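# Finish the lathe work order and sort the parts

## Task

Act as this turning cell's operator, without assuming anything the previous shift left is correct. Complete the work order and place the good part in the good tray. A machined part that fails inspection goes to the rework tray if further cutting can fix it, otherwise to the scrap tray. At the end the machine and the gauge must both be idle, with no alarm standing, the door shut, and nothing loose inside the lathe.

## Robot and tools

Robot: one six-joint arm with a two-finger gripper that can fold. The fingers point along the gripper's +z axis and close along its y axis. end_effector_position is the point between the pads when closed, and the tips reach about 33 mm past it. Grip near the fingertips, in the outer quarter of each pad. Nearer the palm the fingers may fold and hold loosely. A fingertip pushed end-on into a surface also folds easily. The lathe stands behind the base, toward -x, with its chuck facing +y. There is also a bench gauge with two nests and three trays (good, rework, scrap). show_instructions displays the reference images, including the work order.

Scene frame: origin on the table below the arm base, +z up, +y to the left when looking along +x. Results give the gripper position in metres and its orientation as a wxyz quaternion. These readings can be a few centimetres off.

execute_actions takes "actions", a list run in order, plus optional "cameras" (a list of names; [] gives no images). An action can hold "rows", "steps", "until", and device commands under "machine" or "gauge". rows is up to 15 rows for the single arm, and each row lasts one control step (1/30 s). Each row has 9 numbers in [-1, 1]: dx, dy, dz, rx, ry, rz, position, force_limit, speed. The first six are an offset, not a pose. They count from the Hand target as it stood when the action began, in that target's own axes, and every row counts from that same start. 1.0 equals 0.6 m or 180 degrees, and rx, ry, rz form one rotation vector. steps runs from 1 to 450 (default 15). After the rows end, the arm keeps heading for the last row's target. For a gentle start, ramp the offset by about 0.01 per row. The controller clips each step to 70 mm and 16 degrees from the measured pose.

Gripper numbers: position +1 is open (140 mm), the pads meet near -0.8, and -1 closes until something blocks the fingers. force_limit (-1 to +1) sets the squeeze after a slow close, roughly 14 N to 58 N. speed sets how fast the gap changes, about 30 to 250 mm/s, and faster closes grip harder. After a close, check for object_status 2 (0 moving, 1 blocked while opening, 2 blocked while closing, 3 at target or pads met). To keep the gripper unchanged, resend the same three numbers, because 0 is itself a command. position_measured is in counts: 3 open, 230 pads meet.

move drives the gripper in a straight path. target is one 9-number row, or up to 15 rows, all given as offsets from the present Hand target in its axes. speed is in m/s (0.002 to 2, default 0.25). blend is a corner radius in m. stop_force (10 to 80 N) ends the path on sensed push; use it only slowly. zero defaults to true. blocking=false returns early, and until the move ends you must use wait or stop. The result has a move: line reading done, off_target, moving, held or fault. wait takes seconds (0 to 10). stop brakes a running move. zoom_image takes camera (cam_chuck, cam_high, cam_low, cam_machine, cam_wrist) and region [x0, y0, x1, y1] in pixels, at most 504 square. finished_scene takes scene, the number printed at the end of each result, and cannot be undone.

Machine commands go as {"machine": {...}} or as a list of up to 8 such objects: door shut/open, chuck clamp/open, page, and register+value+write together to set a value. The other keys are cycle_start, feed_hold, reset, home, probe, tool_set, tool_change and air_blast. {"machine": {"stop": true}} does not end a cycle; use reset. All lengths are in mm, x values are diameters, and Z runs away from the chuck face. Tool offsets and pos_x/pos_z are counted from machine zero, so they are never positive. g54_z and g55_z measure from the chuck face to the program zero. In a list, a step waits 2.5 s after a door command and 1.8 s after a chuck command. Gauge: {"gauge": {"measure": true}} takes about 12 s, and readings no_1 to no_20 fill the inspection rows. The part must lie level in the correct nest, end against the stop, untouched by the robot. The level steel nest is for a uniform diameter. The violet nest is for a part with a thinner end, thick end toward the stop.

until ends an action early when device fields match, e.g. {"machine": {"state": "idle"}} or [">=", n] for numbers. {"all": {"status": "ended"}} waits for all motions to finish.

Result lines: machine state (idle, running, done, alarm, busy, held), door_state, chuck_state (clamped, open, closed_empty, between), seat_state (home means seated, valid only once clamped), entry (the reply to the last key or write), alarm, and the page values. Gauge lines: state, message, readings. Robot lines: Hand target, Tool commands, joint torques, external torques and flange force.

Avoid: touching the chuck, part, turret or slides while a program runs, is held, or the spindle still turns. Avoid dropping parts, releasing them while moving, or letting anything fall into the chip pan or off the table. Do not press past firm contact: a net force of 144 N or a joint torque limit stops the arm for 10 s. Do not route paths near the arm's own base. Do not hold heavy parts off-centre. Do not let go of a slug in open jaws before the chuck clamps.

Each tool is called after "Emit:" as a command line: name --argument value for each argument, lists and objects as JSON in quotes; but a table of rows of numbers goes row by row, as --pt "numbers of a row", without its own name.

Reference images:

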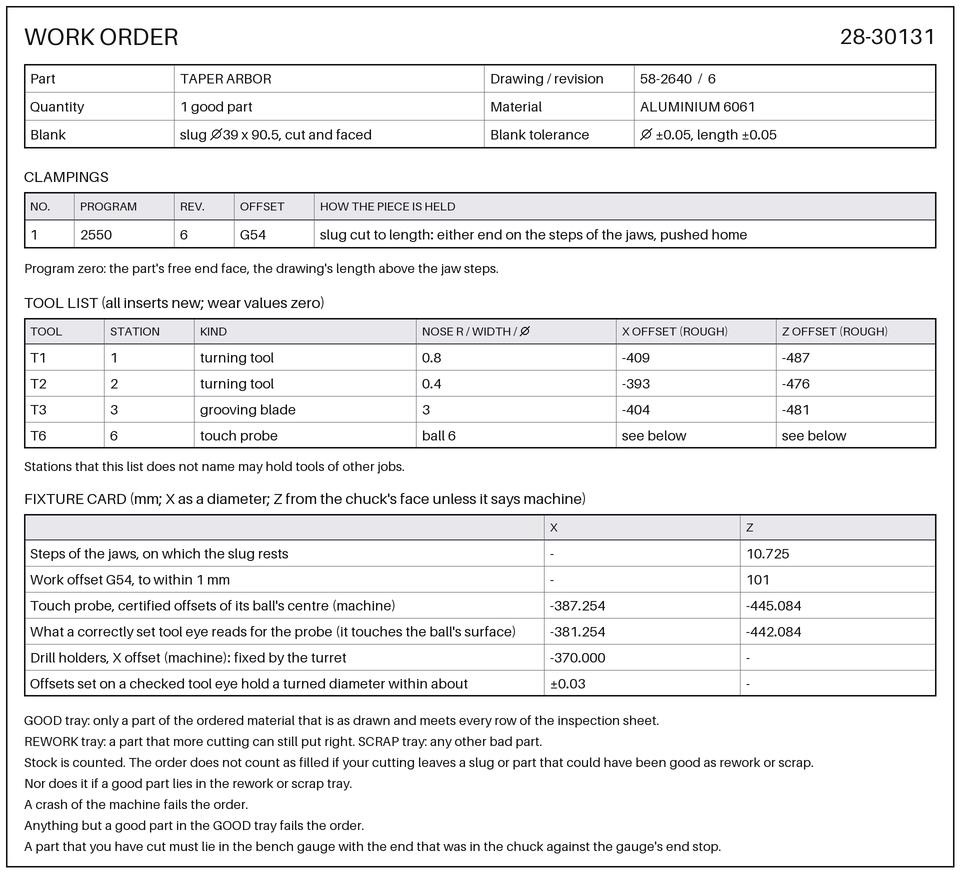

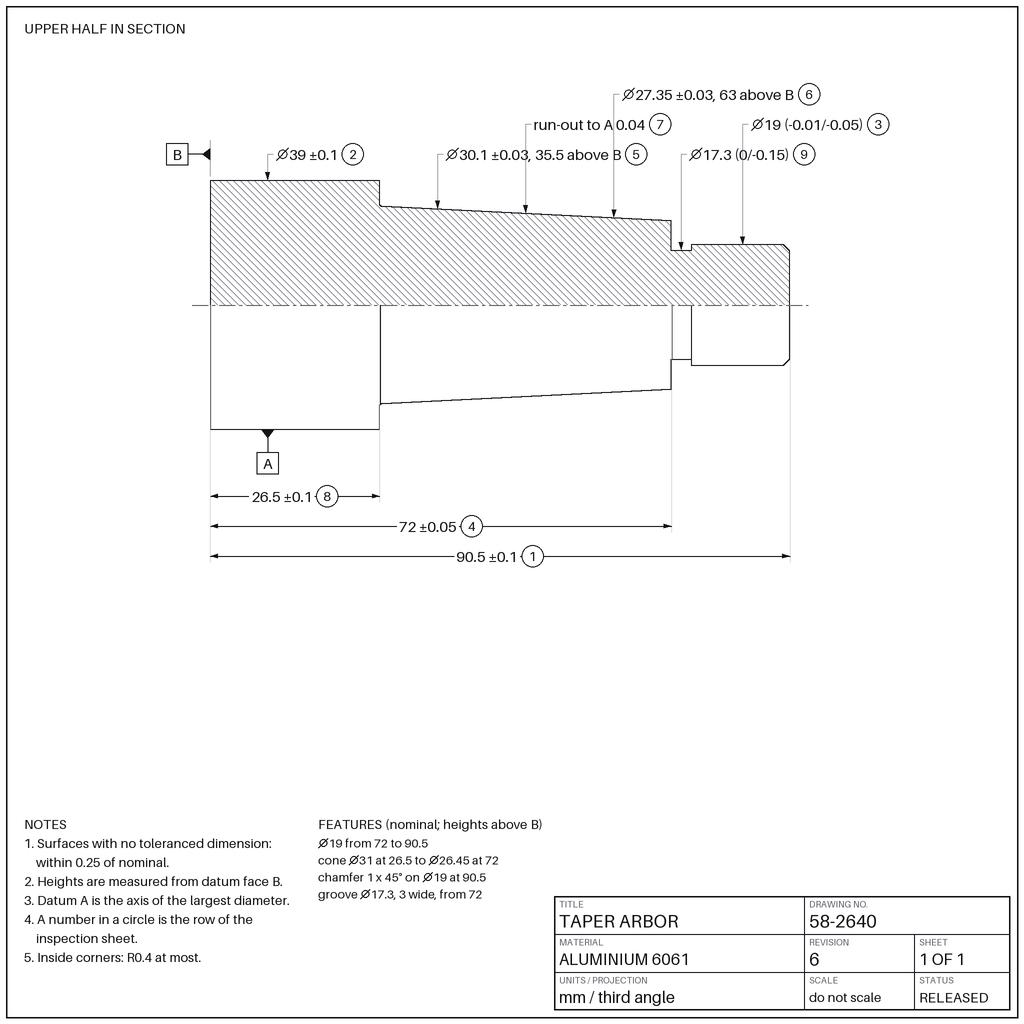

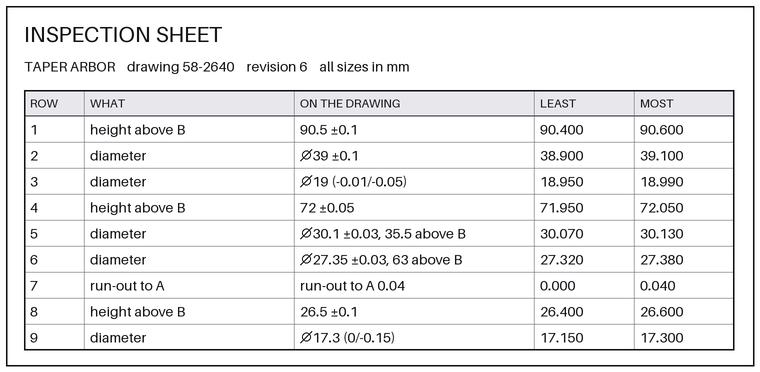

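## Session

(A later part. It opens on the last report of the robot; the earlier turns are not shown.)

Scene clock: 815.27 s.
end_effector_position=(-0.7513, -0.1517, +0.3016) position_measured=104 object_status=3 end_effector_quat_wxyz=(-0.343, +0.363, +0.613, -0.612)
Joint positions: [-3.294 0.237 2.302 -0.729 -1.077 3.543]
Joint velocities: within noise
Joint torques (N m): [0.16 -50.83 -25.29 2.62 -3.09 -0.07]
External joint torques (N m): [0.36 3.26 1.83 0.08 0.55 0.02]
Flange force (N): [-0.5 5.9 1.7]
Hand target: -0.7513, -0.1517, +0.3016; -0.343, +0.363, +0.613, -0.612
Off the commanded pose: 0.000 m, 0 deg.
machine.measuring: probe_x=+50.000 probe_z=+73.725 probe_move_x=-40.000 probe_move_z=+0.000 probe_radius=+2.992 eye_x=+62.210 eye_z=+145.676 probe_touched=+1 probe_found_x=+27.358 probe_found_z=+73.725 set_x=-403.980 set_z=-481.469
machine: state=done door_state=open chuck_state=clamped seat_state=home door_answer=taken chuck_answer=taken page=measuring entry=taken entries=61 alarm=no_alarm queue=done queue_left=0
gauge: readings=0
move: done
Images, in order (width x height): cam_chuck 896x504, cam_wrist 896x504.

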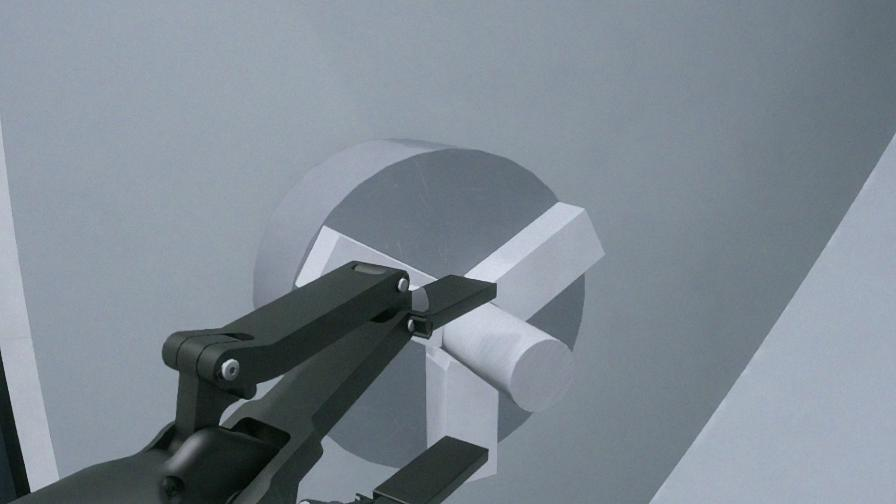

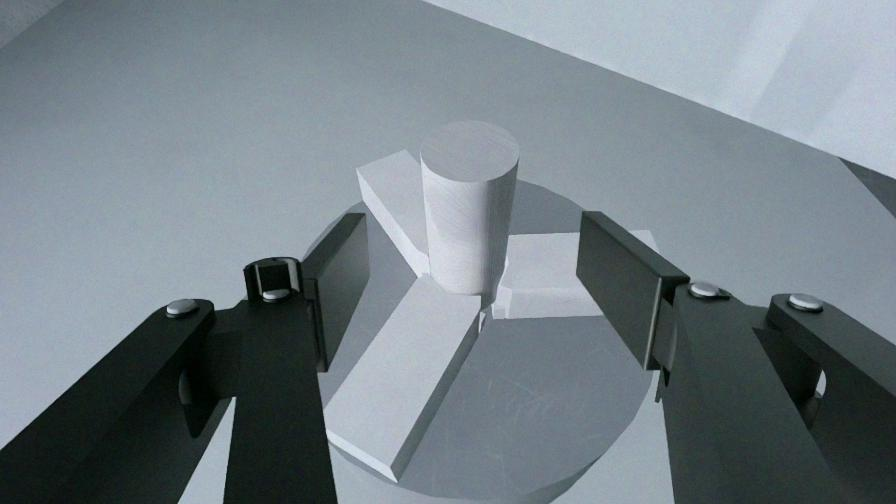

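Emit:
move --target '[-0.0083, -0.0025, 0.0858, 0, 0, 0, 0.2, 1, 1]' --speed 0.06 --stop_force 25 --cameras '["cam_wrist", "cam_chuck"]'

Emit:
zoom_image --camera "cam_chuck" --region '[300, 200, 640, 470]'

Scene clock: 829.33 s.
end_effector_position=(-0.7934, -0.1818, +0.3025) position_measured=104 object_status=3 end_effector_quat_wxyz=(-0.343, +0.363, +0.613, -0.612)
Joint positions: [-3.226 0.288 2.225 -0.666 -1.031 3.529]
Joint velocities: within noise
Joint torques (N m): [0.14 -56.78 -26.5 2.68 -3.03 -0.03]
External joint torques (N m): [0.46 3.11 1.81 0.13 0.48 -0.02]
Flange force (N): [-1.0 5.4 1.5]
Hand target: -0.7934, -0.1818, +0.3024; -0.343, +0.363, +0.613, -0.612
Off the commanded pose: 0.000 m, 0 deg.
machine.measuring: probe_x=+50.000 probe_z=+73.725 probe_move_x=-40.000 probe_move_z=+0.000 probe_radius=+2.992 eye_x=+62.210 eye_z=+145.676 probe_touched=+1 probe_found_x=+27.358 probe_found_z=+73.725 set_x=-403.980 set_z=-481.469
machine: state=done door_state=open chuck_state=clamped seat_state=home door_answer=taken chuck_answer=taken page=measuring entry=taken entries=61 alarm=no_alarm queue=done queue_left=0
gauge: readings=0
move: done
Images, in order (width x height): cam_chuck 896x504, cam_wrist 896x504.

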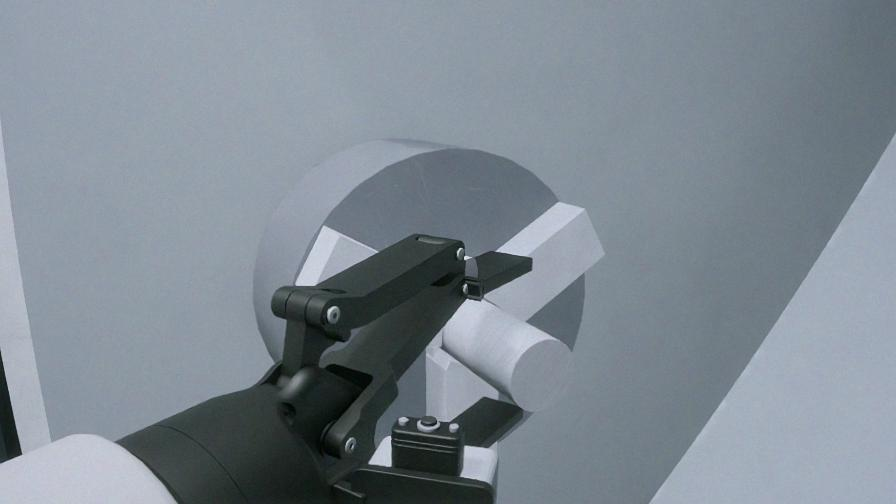

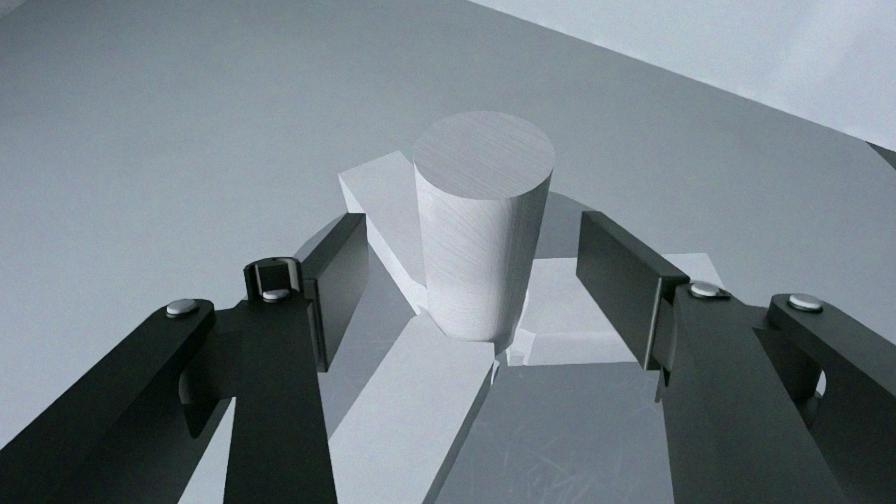

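Scaled by 1.482.

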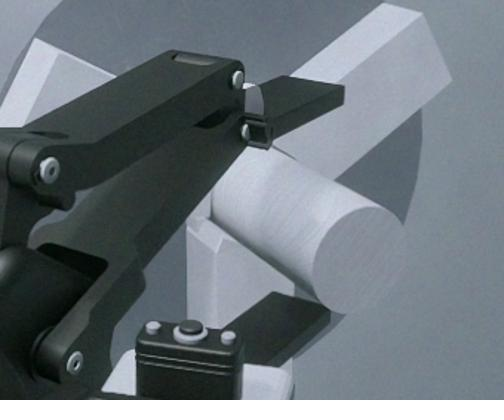

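Emit:
execute_actions --actions '[{"rows":[[0,0,0,0,0,0,-1,0,-1]],"steps":120}]' --cameras '["cam_wrist","cam_chuck"]'

Scene clock: 846.50 s.
end_effector_position=(-0.7934, -0.1818, +0.3024) position_measured=173 object_status=2 end_effector_quat_wxyz=(-0.343, +0.363, +0.613, -0.612)
Joint positions: [-3.226 0.288 2.225 -0.666 -1.031 3.529]
Joint velocities: within noise
Joint torques (N m): [6.78 -72.11 -47.41 5.13 -11.63 0.65]
External joint torques (N m): [-6.21 18.4 22.61 -2.3 9.06 -0.7]
Flange force (N): [1.9 26.1 -17.8]
Hand target: -0.7934, -0.1818, +0.3024; -0.343, +0.363, +0.613, -0.612
Off the commanded pose: 0.000 m, 0 deg.
machine.measuring: probe_x=+50.000 probe_z=+73.725 probe_move_x=-40.000 probe_move_z=+0.000 probe_radius=+2.992 eye_x=+62.210 eye_z=+145.676 probe_touched=+1 probe_found_x=+27.358 probe_found_z=+73.725 set_x=-403.980 set_z=-481.469
machine: state=done door_state=open chuck_state=clamped seat_state=home door_answer=taken chuck_answer=taken page=measuring entry=taken entries=61 alarm=no_alarm queue=done queue_left=0
gauge: readings=0
Images, in order (width x height): cam_chuck 896x504, cam_wrist 896x504.

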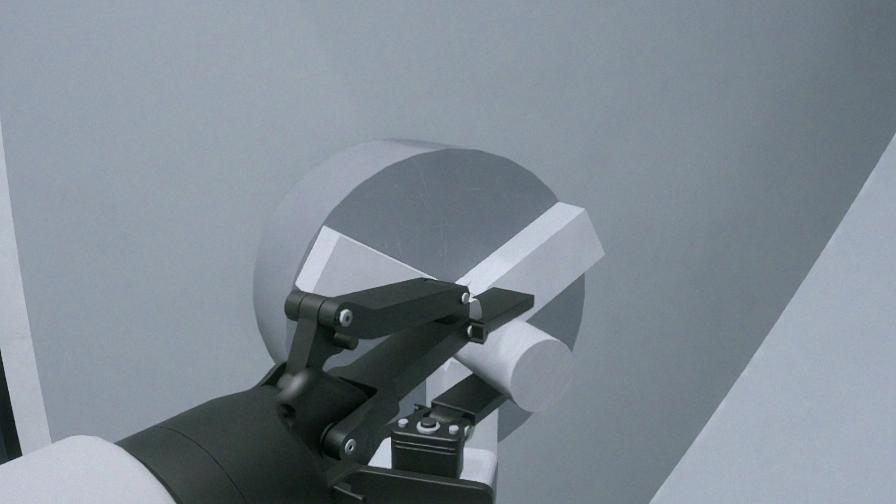

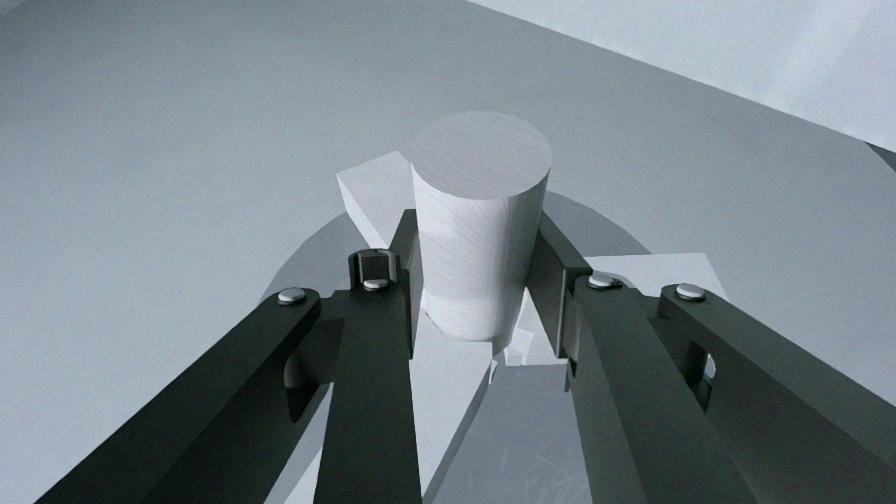

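Emit:
execute_actions --actions '[{"rows":[[0,0.001,0,0,0,0,-1,0,-1]],"steps":30}]' --cameras '[]'

Scene clock: 855.80 s.
end_effector_position=(-0.7934, -0.1818, +0.3019) position_measured=173 object_status=2 end_effector_quat_wxyz=(-0.343, +0.363, +0.613, -0.612)
Joint positions: [-3.226 0.289 2.226 -0.666 -1.032 3.528]
Joint velocities: within noise
Joint torques (N m): [4.4 -61.32 -35.98 4 -6.14 0.53]
External joint torques (N m): [-3.81 7.54 11.4 -1.2 3.58 -0.58]
Flange force (N): [1.3 12.4 -12.4]
Hand target: -0.7934, -0.1818, +0.3018; -0.343, +0.363, +0.613, -0.612
Off the commanded pose: 0.000 m, 0 deg.
machine.measuring: probe_x=+50.000 probe_z=+73.725 probe_move_x=-40.000 probe_move_z=+0.000 probe_radius=+2.992 eye_x=+62.210 eye_z=+145.676 probe_touched=+1 probe_found_x=+27.358 probe_found_z=+73.725 set_x=-403.980 set_z=-481.469
machine: state=done door_state=open chuck_state=clamped seat_state=home door_answer=taken chuck_answer=taken page=measuring entry=taken entries=61 alarm=no_alarm queue=done queue_left=0
gauge: readings=0
No camera images: "cameras" was empty.

Emit:
execute_actions --actions '[{"rows":[[0,0.0005,0,0,0,0,-1,0,-1]],"steps":20},{"machine":{"chuck":"open"},"steps":90}]' --cameras '["cam_wrist","cam_chuck"]'

Scene clock: 864.63 s.
end_effector_position=(-0.7934, -0.1818, +0.3015) position_measured=173 object_status=2 end_effector_quat_wxyz=(-0.343, +0.363, +0.613, -0.612)
Joint positions: [-3.226 0.289 2.226 -0.666 -1.032 3.527]
Joint velocities: within noise
Joint torques (N m): [7.75 -60.83 -29.35 0.99 -5.98 0.19]
External joint torques (N m): [-7.14 7.03 4.97 1.8 3.42 -0.24]
External joint torques at the end of the 1st action: [-3.77 0.46 5.54 -0.14 0.83 -0.69]
Flange force (N): [6.8 10.1 -3.4]
Flange force at the end of the 1st action (N): [1.0 3.4 -11.8]
Hand target: -0.7934, -0.1818, +0.3015; -0.343, +0.363, +0.613, -0.612
Off the commanded pose: 0.000 m, 0 deg.
machine.measuring: probe_x=+50.000 probe_z=+73.725 probe_move_x=-40.000 probe_move_z=+0.000 probe_radius=+2.992 eye_x=+62.210 eye_z=+145.676 probe_touched=+1 probe_found_x=+27.358 probe_found_z=+73.725 set_x=-403.980 set_z=-481.469
machine: state=idle door_state=open chuck_state=open seat_state=home door_answer=taken chuck_answer=taken page=measuring entry=taken entries=61 alarm=no_alarm queue=done queue_left=0
gauge: readings=0
Images, in order (width x height): cam_chuck 896x504, cam_wrist 896x504.

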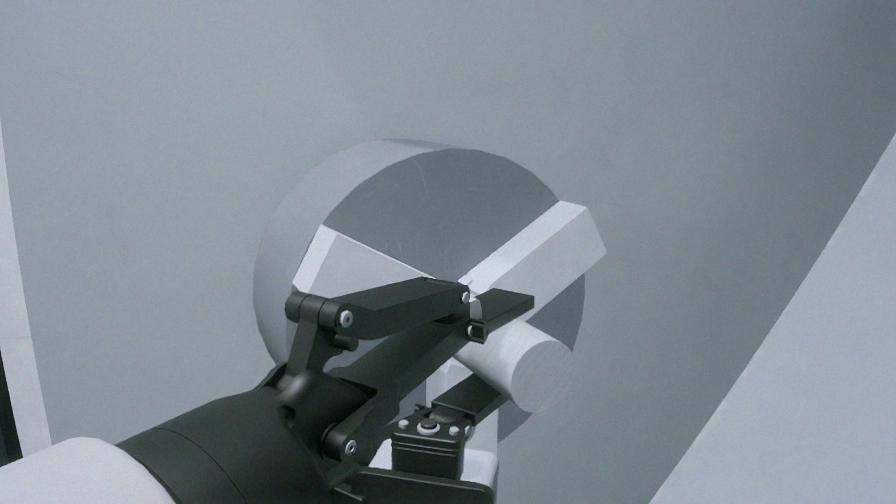

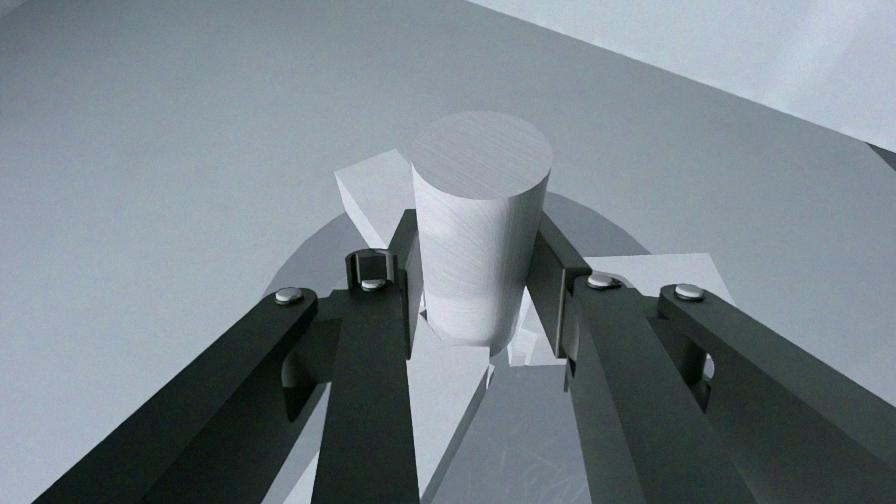

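Emit:
move --target '[0.101, 0.0, -0.0583, 0, 0, 0, -1, 0, -1]' --speed 0.06 --cameras '["cam_wrist","cam_chuck"]'

Scene clock: 872.43 s.
end_effector_position=(-0.7935, -0.1119, +0.3006) position_measured=173 object_status=2 end_effector_quat_wxyz=(-0.343, +0.363, +0.613, -0.612)
Joint positions: [-3.363 0.292 2.221 -0.811 -1.086 3.597]
Joint velocities: within noise
Joint torques (N m): [0.18 -58.56 -27.61 3.15 -3.89 -0.17]
External joint torques (N m): [0.48 4.91 3.65 -0.4 1.4 0.12]
Flange force (N): [-0.9 7.3 0.8]
Hand target: -0.7935, -0.1118, +0.3006; -0.343, +0.363, +0.613, -0.612
Off the commanded pose: 0.000 m, 0 deg.
machine.measuring: probe_x=+50.000 probe_z=+73.725 probe_move_x=-40.000 probe_move_z=+0.000 probe_radius=+2.992 eye_x=+62.210 eye_z=+145.676 probe_touched=+1 probe_found_x=+27.358 probe_found_z=+73.725 set_x=-403.980 set_z=-481.469
machine: state=idle door_state=open chuck_state=open seat_state=open door_answer=taken chuck_answer=taken page=measuring entry=taken entries=61 alarm=no_alarm queue=done queue_left=0
gauge: readings=0
move: done
Images, in order (width x height): cam_chuck 896x504, cam_wrist 896x504.

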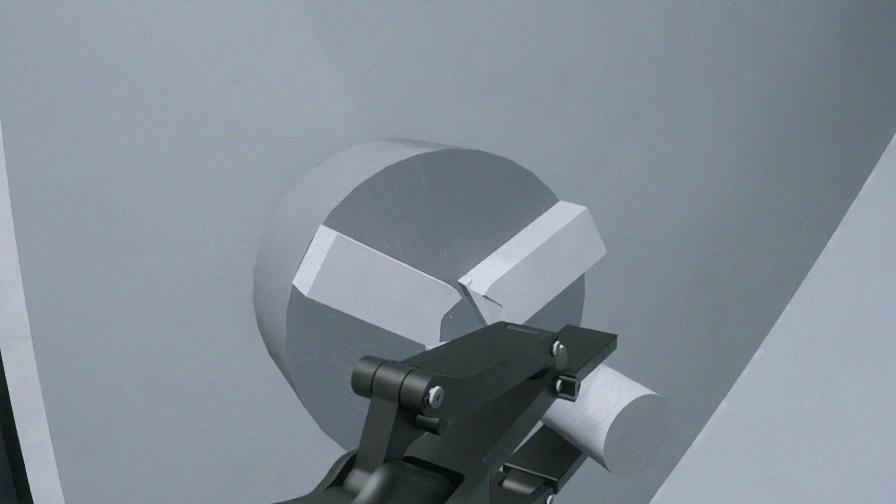

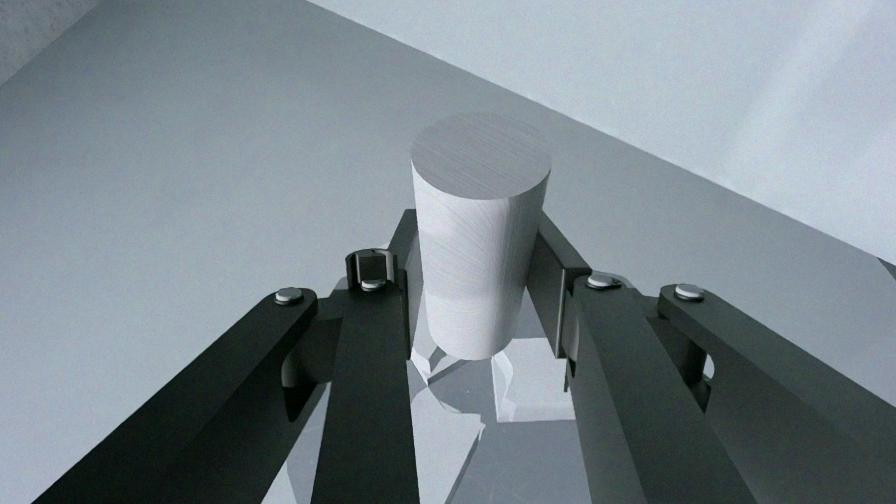

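Emit:
move --pt "-0.02 0.004 -0.207 0 0.1667 0 -1 0 -1" --pt "-0.0765 -0.276 -0.298 0 0.1667 0 -1 0 -1" --pt "-0.2396 -0.4867 -0.441 0 0.1667 0 -1 0 -1" --speed 0.2 --blend '[0.04, 0.04, 0]' --cameras '["cam_wrist","cam_machine"]'

Scene clock: 890.60 s.
end_effector_position=(-0.5001, -0.0993, +0.6001) position_measured=173 object_status=2 end_effector_quat_wxyz=(+0.490, -0.509, -0.503, +0.497)
Joint positions: [-2.809 -0.623 2.304 1.365 -0.391 1.806]
Joint velocities: within noise
Joint torques (N m): [-0.44 10.06 -48.62 -0.81 -1.3 -0.06]
External joint torques (N m): [0.17 5.62 4.1 0.57 0.69 0.02]
Flange force (N): [0.0 0.0 0.0]
Hand target: -0.5001, -0.0993, +0.6001; +0.490, -0.509, -0.504, +0.497
Off the commanded pose: 0.000 m, 0 deg.
machine.measuring: probe_x=+50.000 probe_z=+73.725 probe_move_x=-40.000 probe_move_z=+0.000 probe_radius=+2.992 eye_x=+62.210 eye_z=+145.676 probe_touched=+1 probe_found_x=+27.358 probe_found_z=+73.725 set_x=-403.980 set_z=-481.469
machine: state=idle door_state=open chuck_state=open seat_state=open door_answer=taken chuck_answer=taken page=measuring entry=taken entries=61 alarm=no_alarm queue=done queue_left=0
gauge: readings=0
move: done
Images, in order (width x height): cam_machine 896x504, cam_wrist 896x504.

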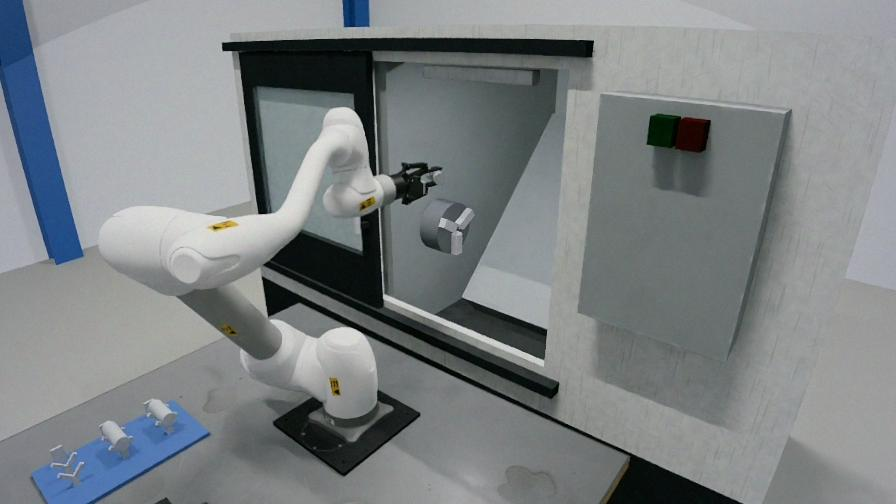

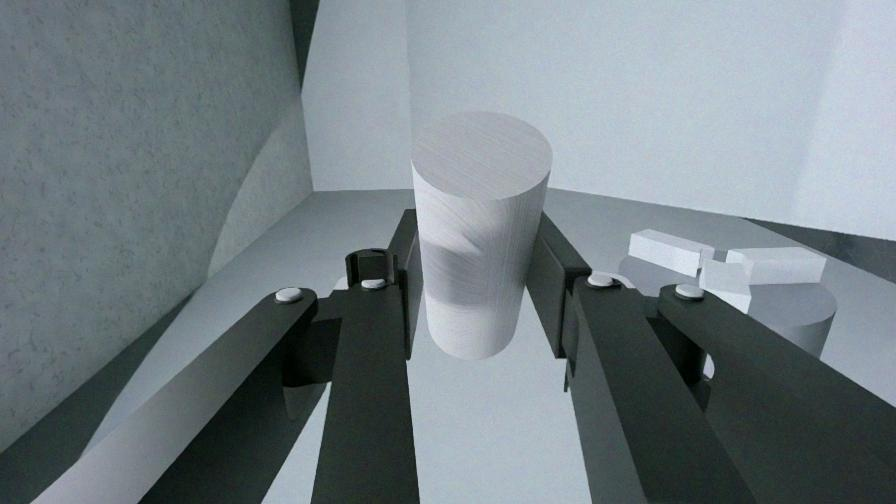

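Emit:
move --pt "0 -0.049 -0.1023 -0.25 0 0 -1 0 -1" --pt "0.082 -0.095 -0.236 -0.5 0 0 -1 0 -1" --speed 0.2 --blend '[0.02, 0]' --cameras '["cam_wrist"]'

Scene clock: 900.23 s.
end_effector_position=(-0.3601, -0.0490, +0.6601) position_measured=173 object_status=2 end_effector_quat_wxyz=(+0.014, +0.706, +0.708, +0.004)
Joint positions: [-3.138 -0.232 1.392 3.147 -2.006 0.055]
Joint velocities: within noise
Joint torques (N m): [-0.3 -19.32 -41.36 -4.34 -0.54 -0.08]
External joint torques (N m): [0.44 4.91 3.33 0.43 0.46 0.08]
Flange force (N): [-2.0 -4.0 5.6]
Hand target: -0.3601, -0.0490, +0.6601; +0.014, +0.706, +0.708, +0.004
Off the commanded pose: 0.000 m, 0 deg.
machine.measuring: probe_x=+50.000 probe_z=+73.725 probe_move_x=-40.000 probe_move_z=+0.000 probe_radius=+2.992 eye_x=+62.210 eye_z=+145.676 probe_touched=+1 probe_found_x=+27.358 probe_found_z=+73.725 set_x=-403.980 set_z=-481.469
machine: state=idle door_state=open chuck_state=open seat_state=open door_answer=taken chuck_answer=taken page=measuring entry=taken entries=61 alarm=no_alarm queue=done queue_left=0
gauge: readings=0
move: done
Images, in order (width x height): cam_wrist 896x504.

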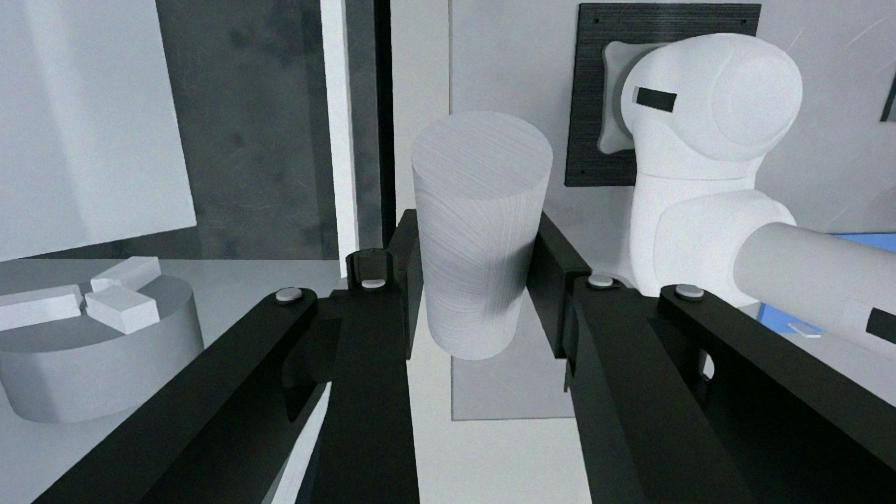

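Emit:
move --target '[-0.368, 0.165, 0.043, 0, 0, -0.25, -1, 0, -1]' --speed 0.3 --cameras '["cam_wrist"]'

Scene clock: 950.87 s.
end_effector_position=(-0.2600, -0.2699, +0.6399) position_measured=173 object_status=2 end_effector_quat_wxyz=(+0.015, +0.382, +0.924, -0.001)
Joint positions: [-2.483 -0.228 1.432 3.161 -1.953 -0.07]
Joint velocities: within noise
Joint torques (N m): [-0.9 -19.74 -42 -4.34 -0.51 0]
External joint torques (N m): [0.81 5.08 3.35 0.4 0.48 0]
Flange force (N): [-2.1 -4.5 5.7]
Hand target: -0.2601, -0.2699, +0.6398; +0.014, +0.382, +0.924, -0.001
Off the commanded pose: 0.000 m, 0 deg.
machine.measuring: probe_x=+50.000 probe_z=+73.725 probe_move_x=-40.000 probe_move_z=+0.000 probe_radius=+2.992 eye_x=+62.210 eye_z=+145.676 probe_touched=+1 probe_found_x=+27.358 probe_found_z=+73.725 set_x=-403.980 set_z=-481.469
machine: state=idle door_state=open chuck_state=open seat_state=open door_answer=taken chuck_answer=taken page=measuring entry=taken entries=61 alarm=no_alarm queue=done queue_left=0
gauge: readings=0
move: done
Images, in order (width x height): cam_wrist 896x504.

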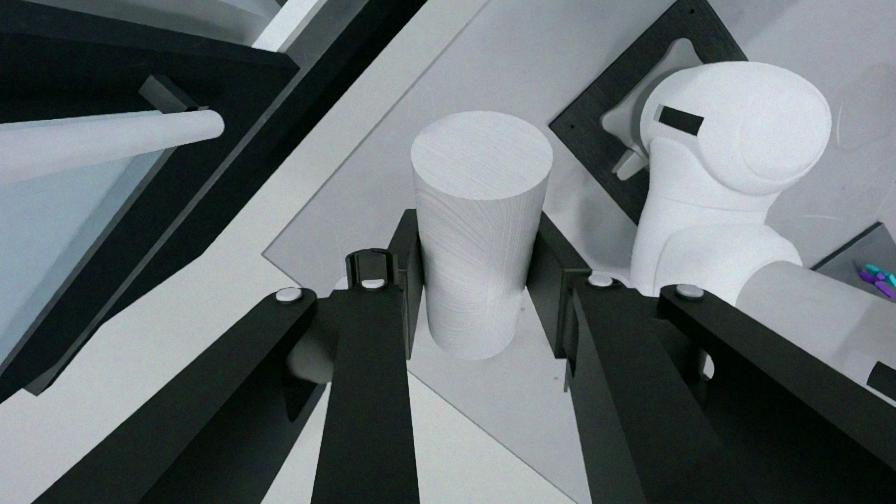

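Emit:
execute_actions --actions '[]'

Emit:
zoom_image --camera "cam_wrist" --region '[360, 80, 600, 380]'

Scene clock: 957.20 s.
end_effector_position=(-0.2601, -0.2699, +0.6398) position_measured=173 object_status=2 end_effector_quat_wxyz=(+0.014, +0.382, +0.924, -0.001)
Joint positions: [-2.483 -0.228 1.432 3.161 -1.953 -0.07]
Joint velocities: within noise
Joint torques (N m): [-0.51 -19.98 -42.28 -4.39 -0.53 0.07]
External joint torques (N m): [0.46 4.99 3.47 0.42 0.5 -0.07]
Flange force (N): [-1.0 -4.1 6.1]
Hand target: -0.2601, -0.2699, +0.6398; +0.014, +0.382, +0.924, -0.001
Tool commands: gripper/position=-1.0 gripper/force_limit=+0.0 gripper/speed=-1.0
Off the commanded pose: 0.000 m, 0 deg.
machine.measuring: probe_x=+50.000 probe_z=+73.725 probe_move_x=-40.000 probe_move_z=+0.000 probe_radius=+2.992 eye_x=+62.210 eye_z=+145.676 probe_touched=+1 probe_found_x=+27.358 probe_found_z=+73.725 set_x=-403.980 set_z=-481.469
machine: state=idle door_state=open chuck_state=open seat_state=open door_answer=taken chuck_answer=taken page=measuring entry=taken entries=61 alarm=no_alarm queue=done queue_left=0
gauge: readings=0

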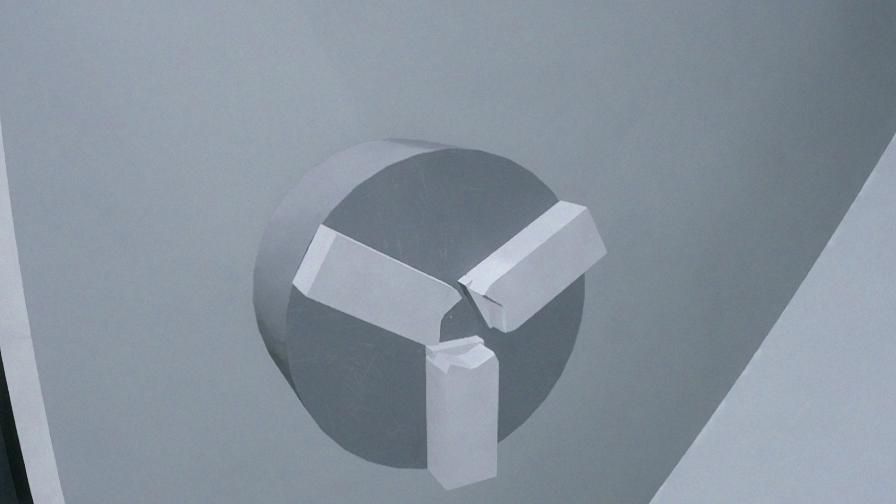

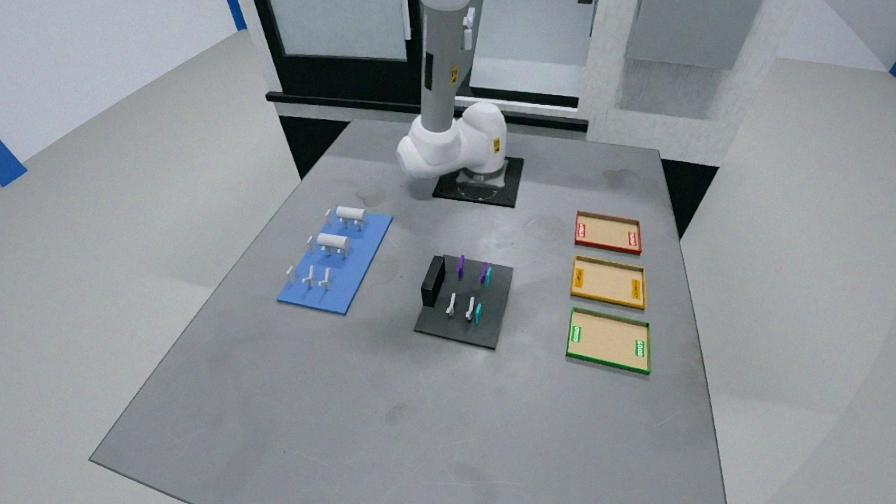

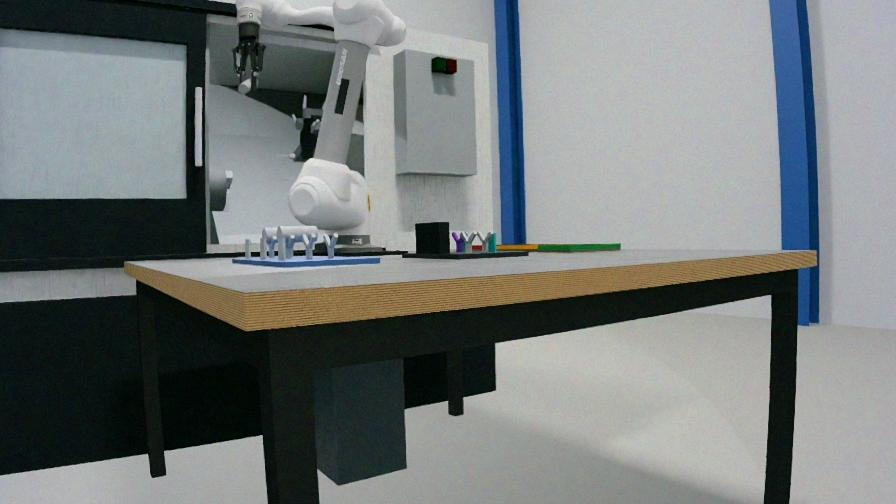

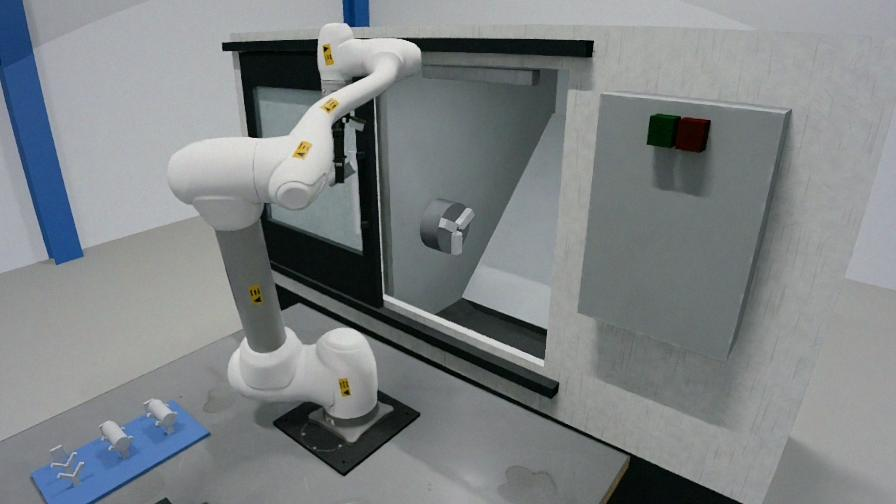

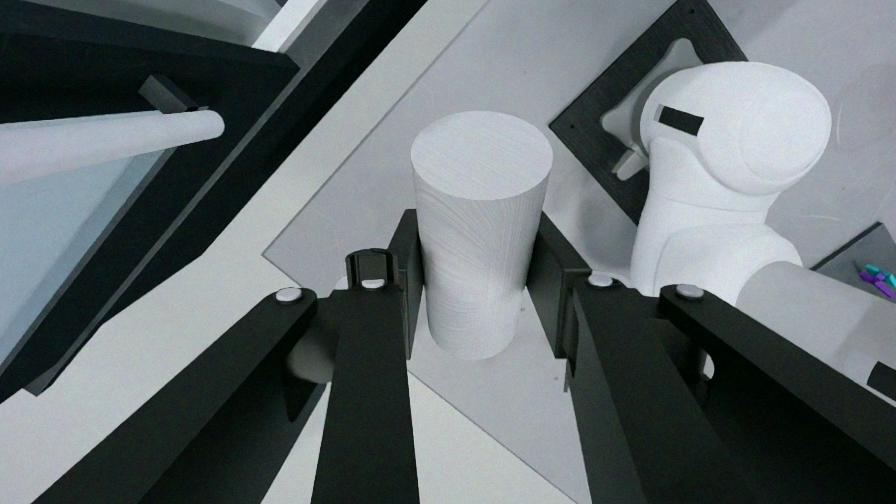

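Scaled by 1.680.

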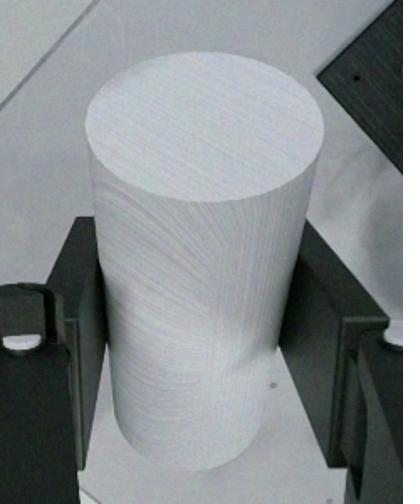

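Emit:
move --pt "-0.515 0.092 0.165 0 0 -0.25 -1 0 -1" --pt "-0.772 0.657 0.26 0 0 -0.6 -1 0 -1" --speed 0.35 --blend '[0.08, 0]' --cameras '["cam_wrist"]'

Scene clock: 970.37 s.
end_effector_position=(+0.3501, -0.3194, +0.5002) position_measured=173 object_status=2 end_effector_quat_wxyz=(+0.007, -0.523, +0.852, -0.013)
Joint positions: [-0.881 -0.141 1.624 3.157 -1.64 -0.359]
Joint velocities: within noise
Joint torques (N m): [0.57 -31.75 -45.17 -4.7 -0.35 -0.06]
External joint torques (N m): [-1 5.44 3.72 0.42 0.43 0.05]
Flange force (N): [3.0 -2.8 7.1]
Hand target: +0.3501, -0.3194, +0.5002; +0.007, -0.523, +0.852, -0.013
Off the commanded pose: 0.000 m, 0 deg.
machine.measuring: probe_x=+50.000 probe_z=+73.725 probe_move_x=-40.000 probe_move_z=+0.000 probe_radius=+2.992 eye_x=+62.210 eye_z=+145.676 probe_touched=+1 probe_found_x=+27.358 probe_found_z=+73.725 set_x=-403.980 set_z=-481.469
machine: state=idle door_state=open chuck_state=open seat_state=open door_answer=taken chuck_answer=taken page=measuring entry=taken entries=61 alarm=no_alarm queue=done queue_left=0
gauge: readings=0
move: done
Images, in order (width x height): cam_wrist 896x504.

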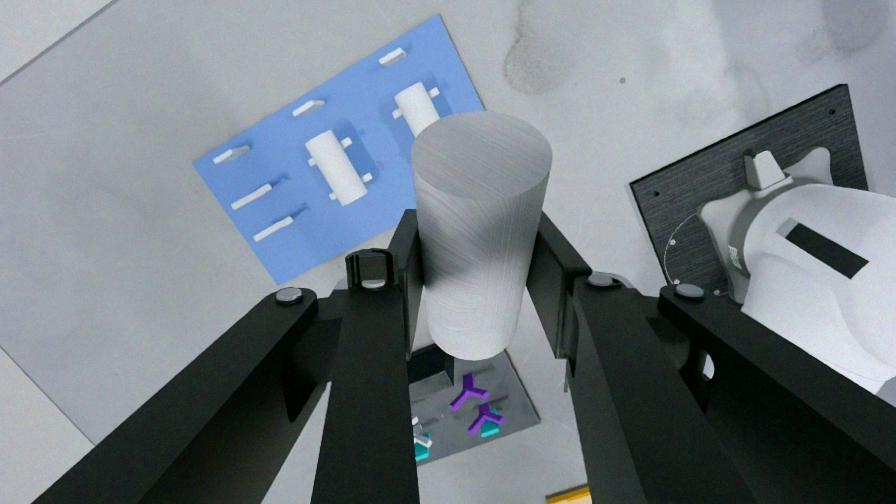

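Emit:
move --target '[-0.884, 0.360, 0.1215, 0, 0, -0.1494, -1, 0, -1]' --speed 0.35 --cameras '["cam_wrist", "cam_high"]'

Emit:
zoom_image --camera "cam_high" --region '[390, 220, 680, 390]'

Scene clock: 982.80 s.
end_effector_position=(+0.3992, +0.2503, +0.4208) position_measured=173 object_status=2 end_effector_quat_wxyz=(-0.004, +0.707, -0.707, +0.014)
Joint positions: [0.437 -0.157 1.769 3.127 -1.51 0.489]
Joint velocities: within noise
Joint torques (N m): [0.65 -30.7 -45.48 -4.8 -0.43 0.12]
External joint torques (N m): [-0.81 4.67 3.98 0.43 0.43 -0.12]
Flange force (N): [0.5 -2.8 8.1]
Hand target: +0.3992, +0.2503, +0.4207; -0.004, +0.707, -0.707, +0.014
Off the commanded pose: 0.000 m, 0 deg.
machine.measuring: probe_x=+50.000 probe_z=+73.725 probe_move_x=-40.000 probe_move_z=+0.000 probe_radius=+2.992 eye_x=+62.210 eye_z=+145.676 probe_touched=+1 probe_found_x=+27.358 probe_found_z=+73.725 set_x=-403.980 set_z=-481.469
machine: state=idle door_state=open chuck_state=open seat_state=open door_answer=taken chuck_answer=taken page=measuring entry=taken entries=61 alarm=no_alarm queue=done queue_left=0
gauge: readings=0
move: done
Images, in order (width x height): cam_high 896x504, cam_wrist 896x504.

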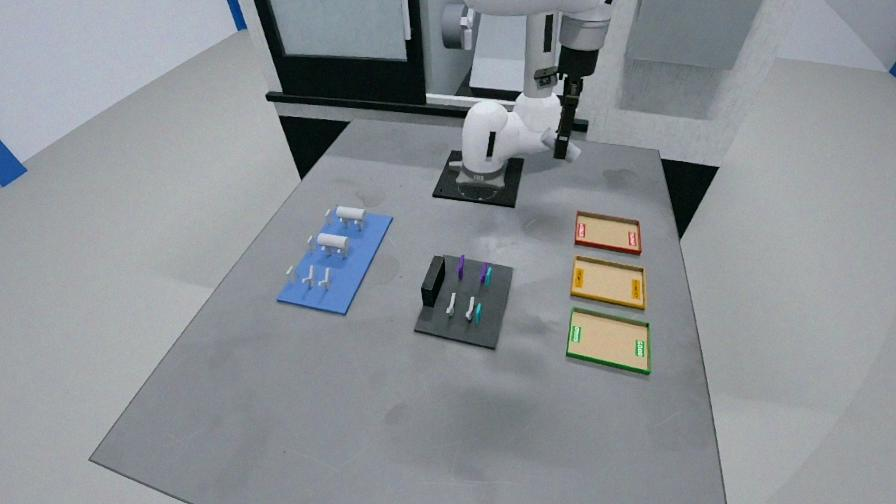

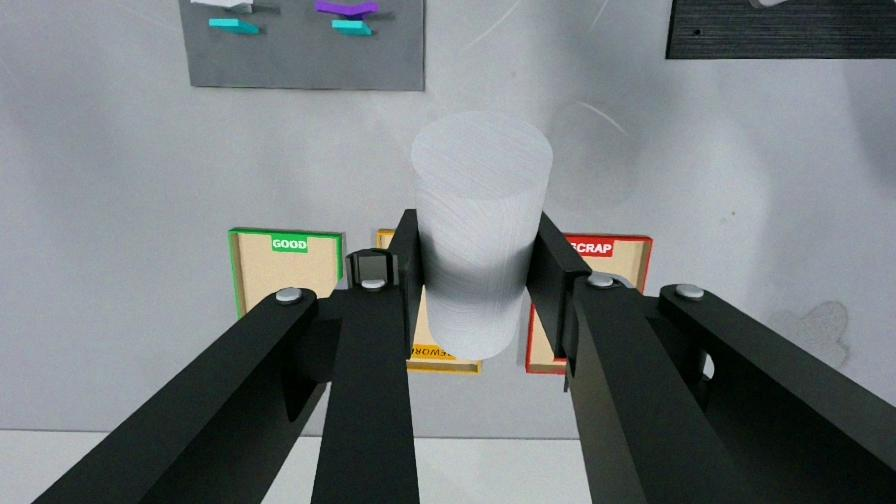

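Scaled by 1.738.

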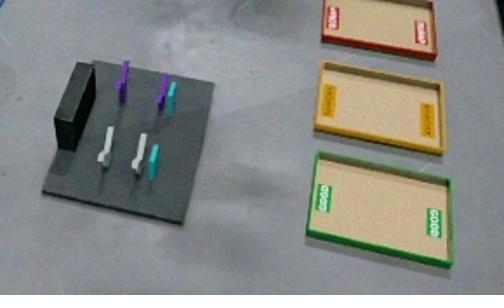

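Emit:
move --target '[0.21, 0, 0, 0, 0, 0, -1, 0, -1]' --speed 0.3 --cameras '["cam_wrist"]'

Emit:
zoom_image --camera "cam_wrist" --region '[150, 0, 450, 220]'

Scene clock: 990.20 s.
end_effector_position=(+0.3992, +0.1244, +0.4224) position_measured=173 object_status=2 end_effector_quat_wxyz=(-0.004, +0.707, -0.707, +0.014)
Joint positions: [0.165 -0.245 1.837 3.133 -1.527 0.216]
Joint velocities: within noise
Joint torques (N m): [2.26 -22.11 -45.19 -4.91 -0.43 -0.03]
External joint torques (N m): [-2.35 5.05 3.72 0.56 0.46 0.03]
Flange force (N): [4.3 -5.0 7.7]
Hand target: +0.3992, +0.1244, +0.4225; -0.004, +0.707, -0.707, +0.014
Off the commanded pose: 0.000 m, 0 deg.
machine.measuring: probe_x=+50.000 probe_z=+73.725 probe_move_x=-40.000 probe_move_z=+0.000 probe_radius=+2.992 eye_x=+62.210 eye_z=+145.676 probe_touched=+1 probe_found_x=+27.358 probe_found_z=+73.725 set_x=-403.980 set_z=-481.469
machine: state=idle door_state=open chuck_state=open seat_state=open door_answer=taken chuck_answer=taken page=measuring entry=taken entries=61 alarm=no_alarm queue=done queue_left=0
gauge: readings=0
move: done
Images, in order (width x height): cam_wrist 896x504.

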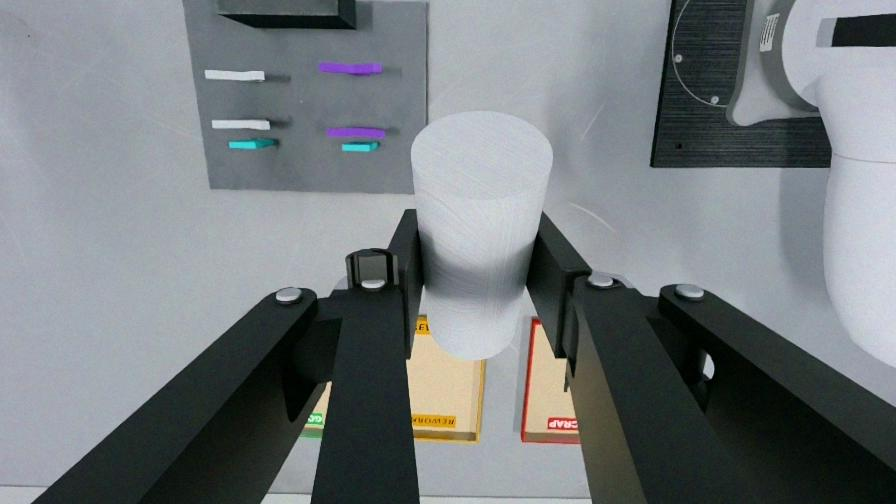

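Scaled by 1.680.

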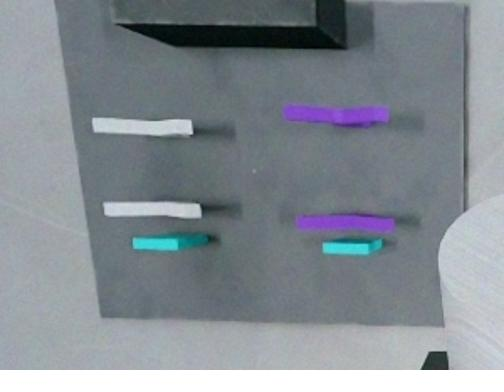

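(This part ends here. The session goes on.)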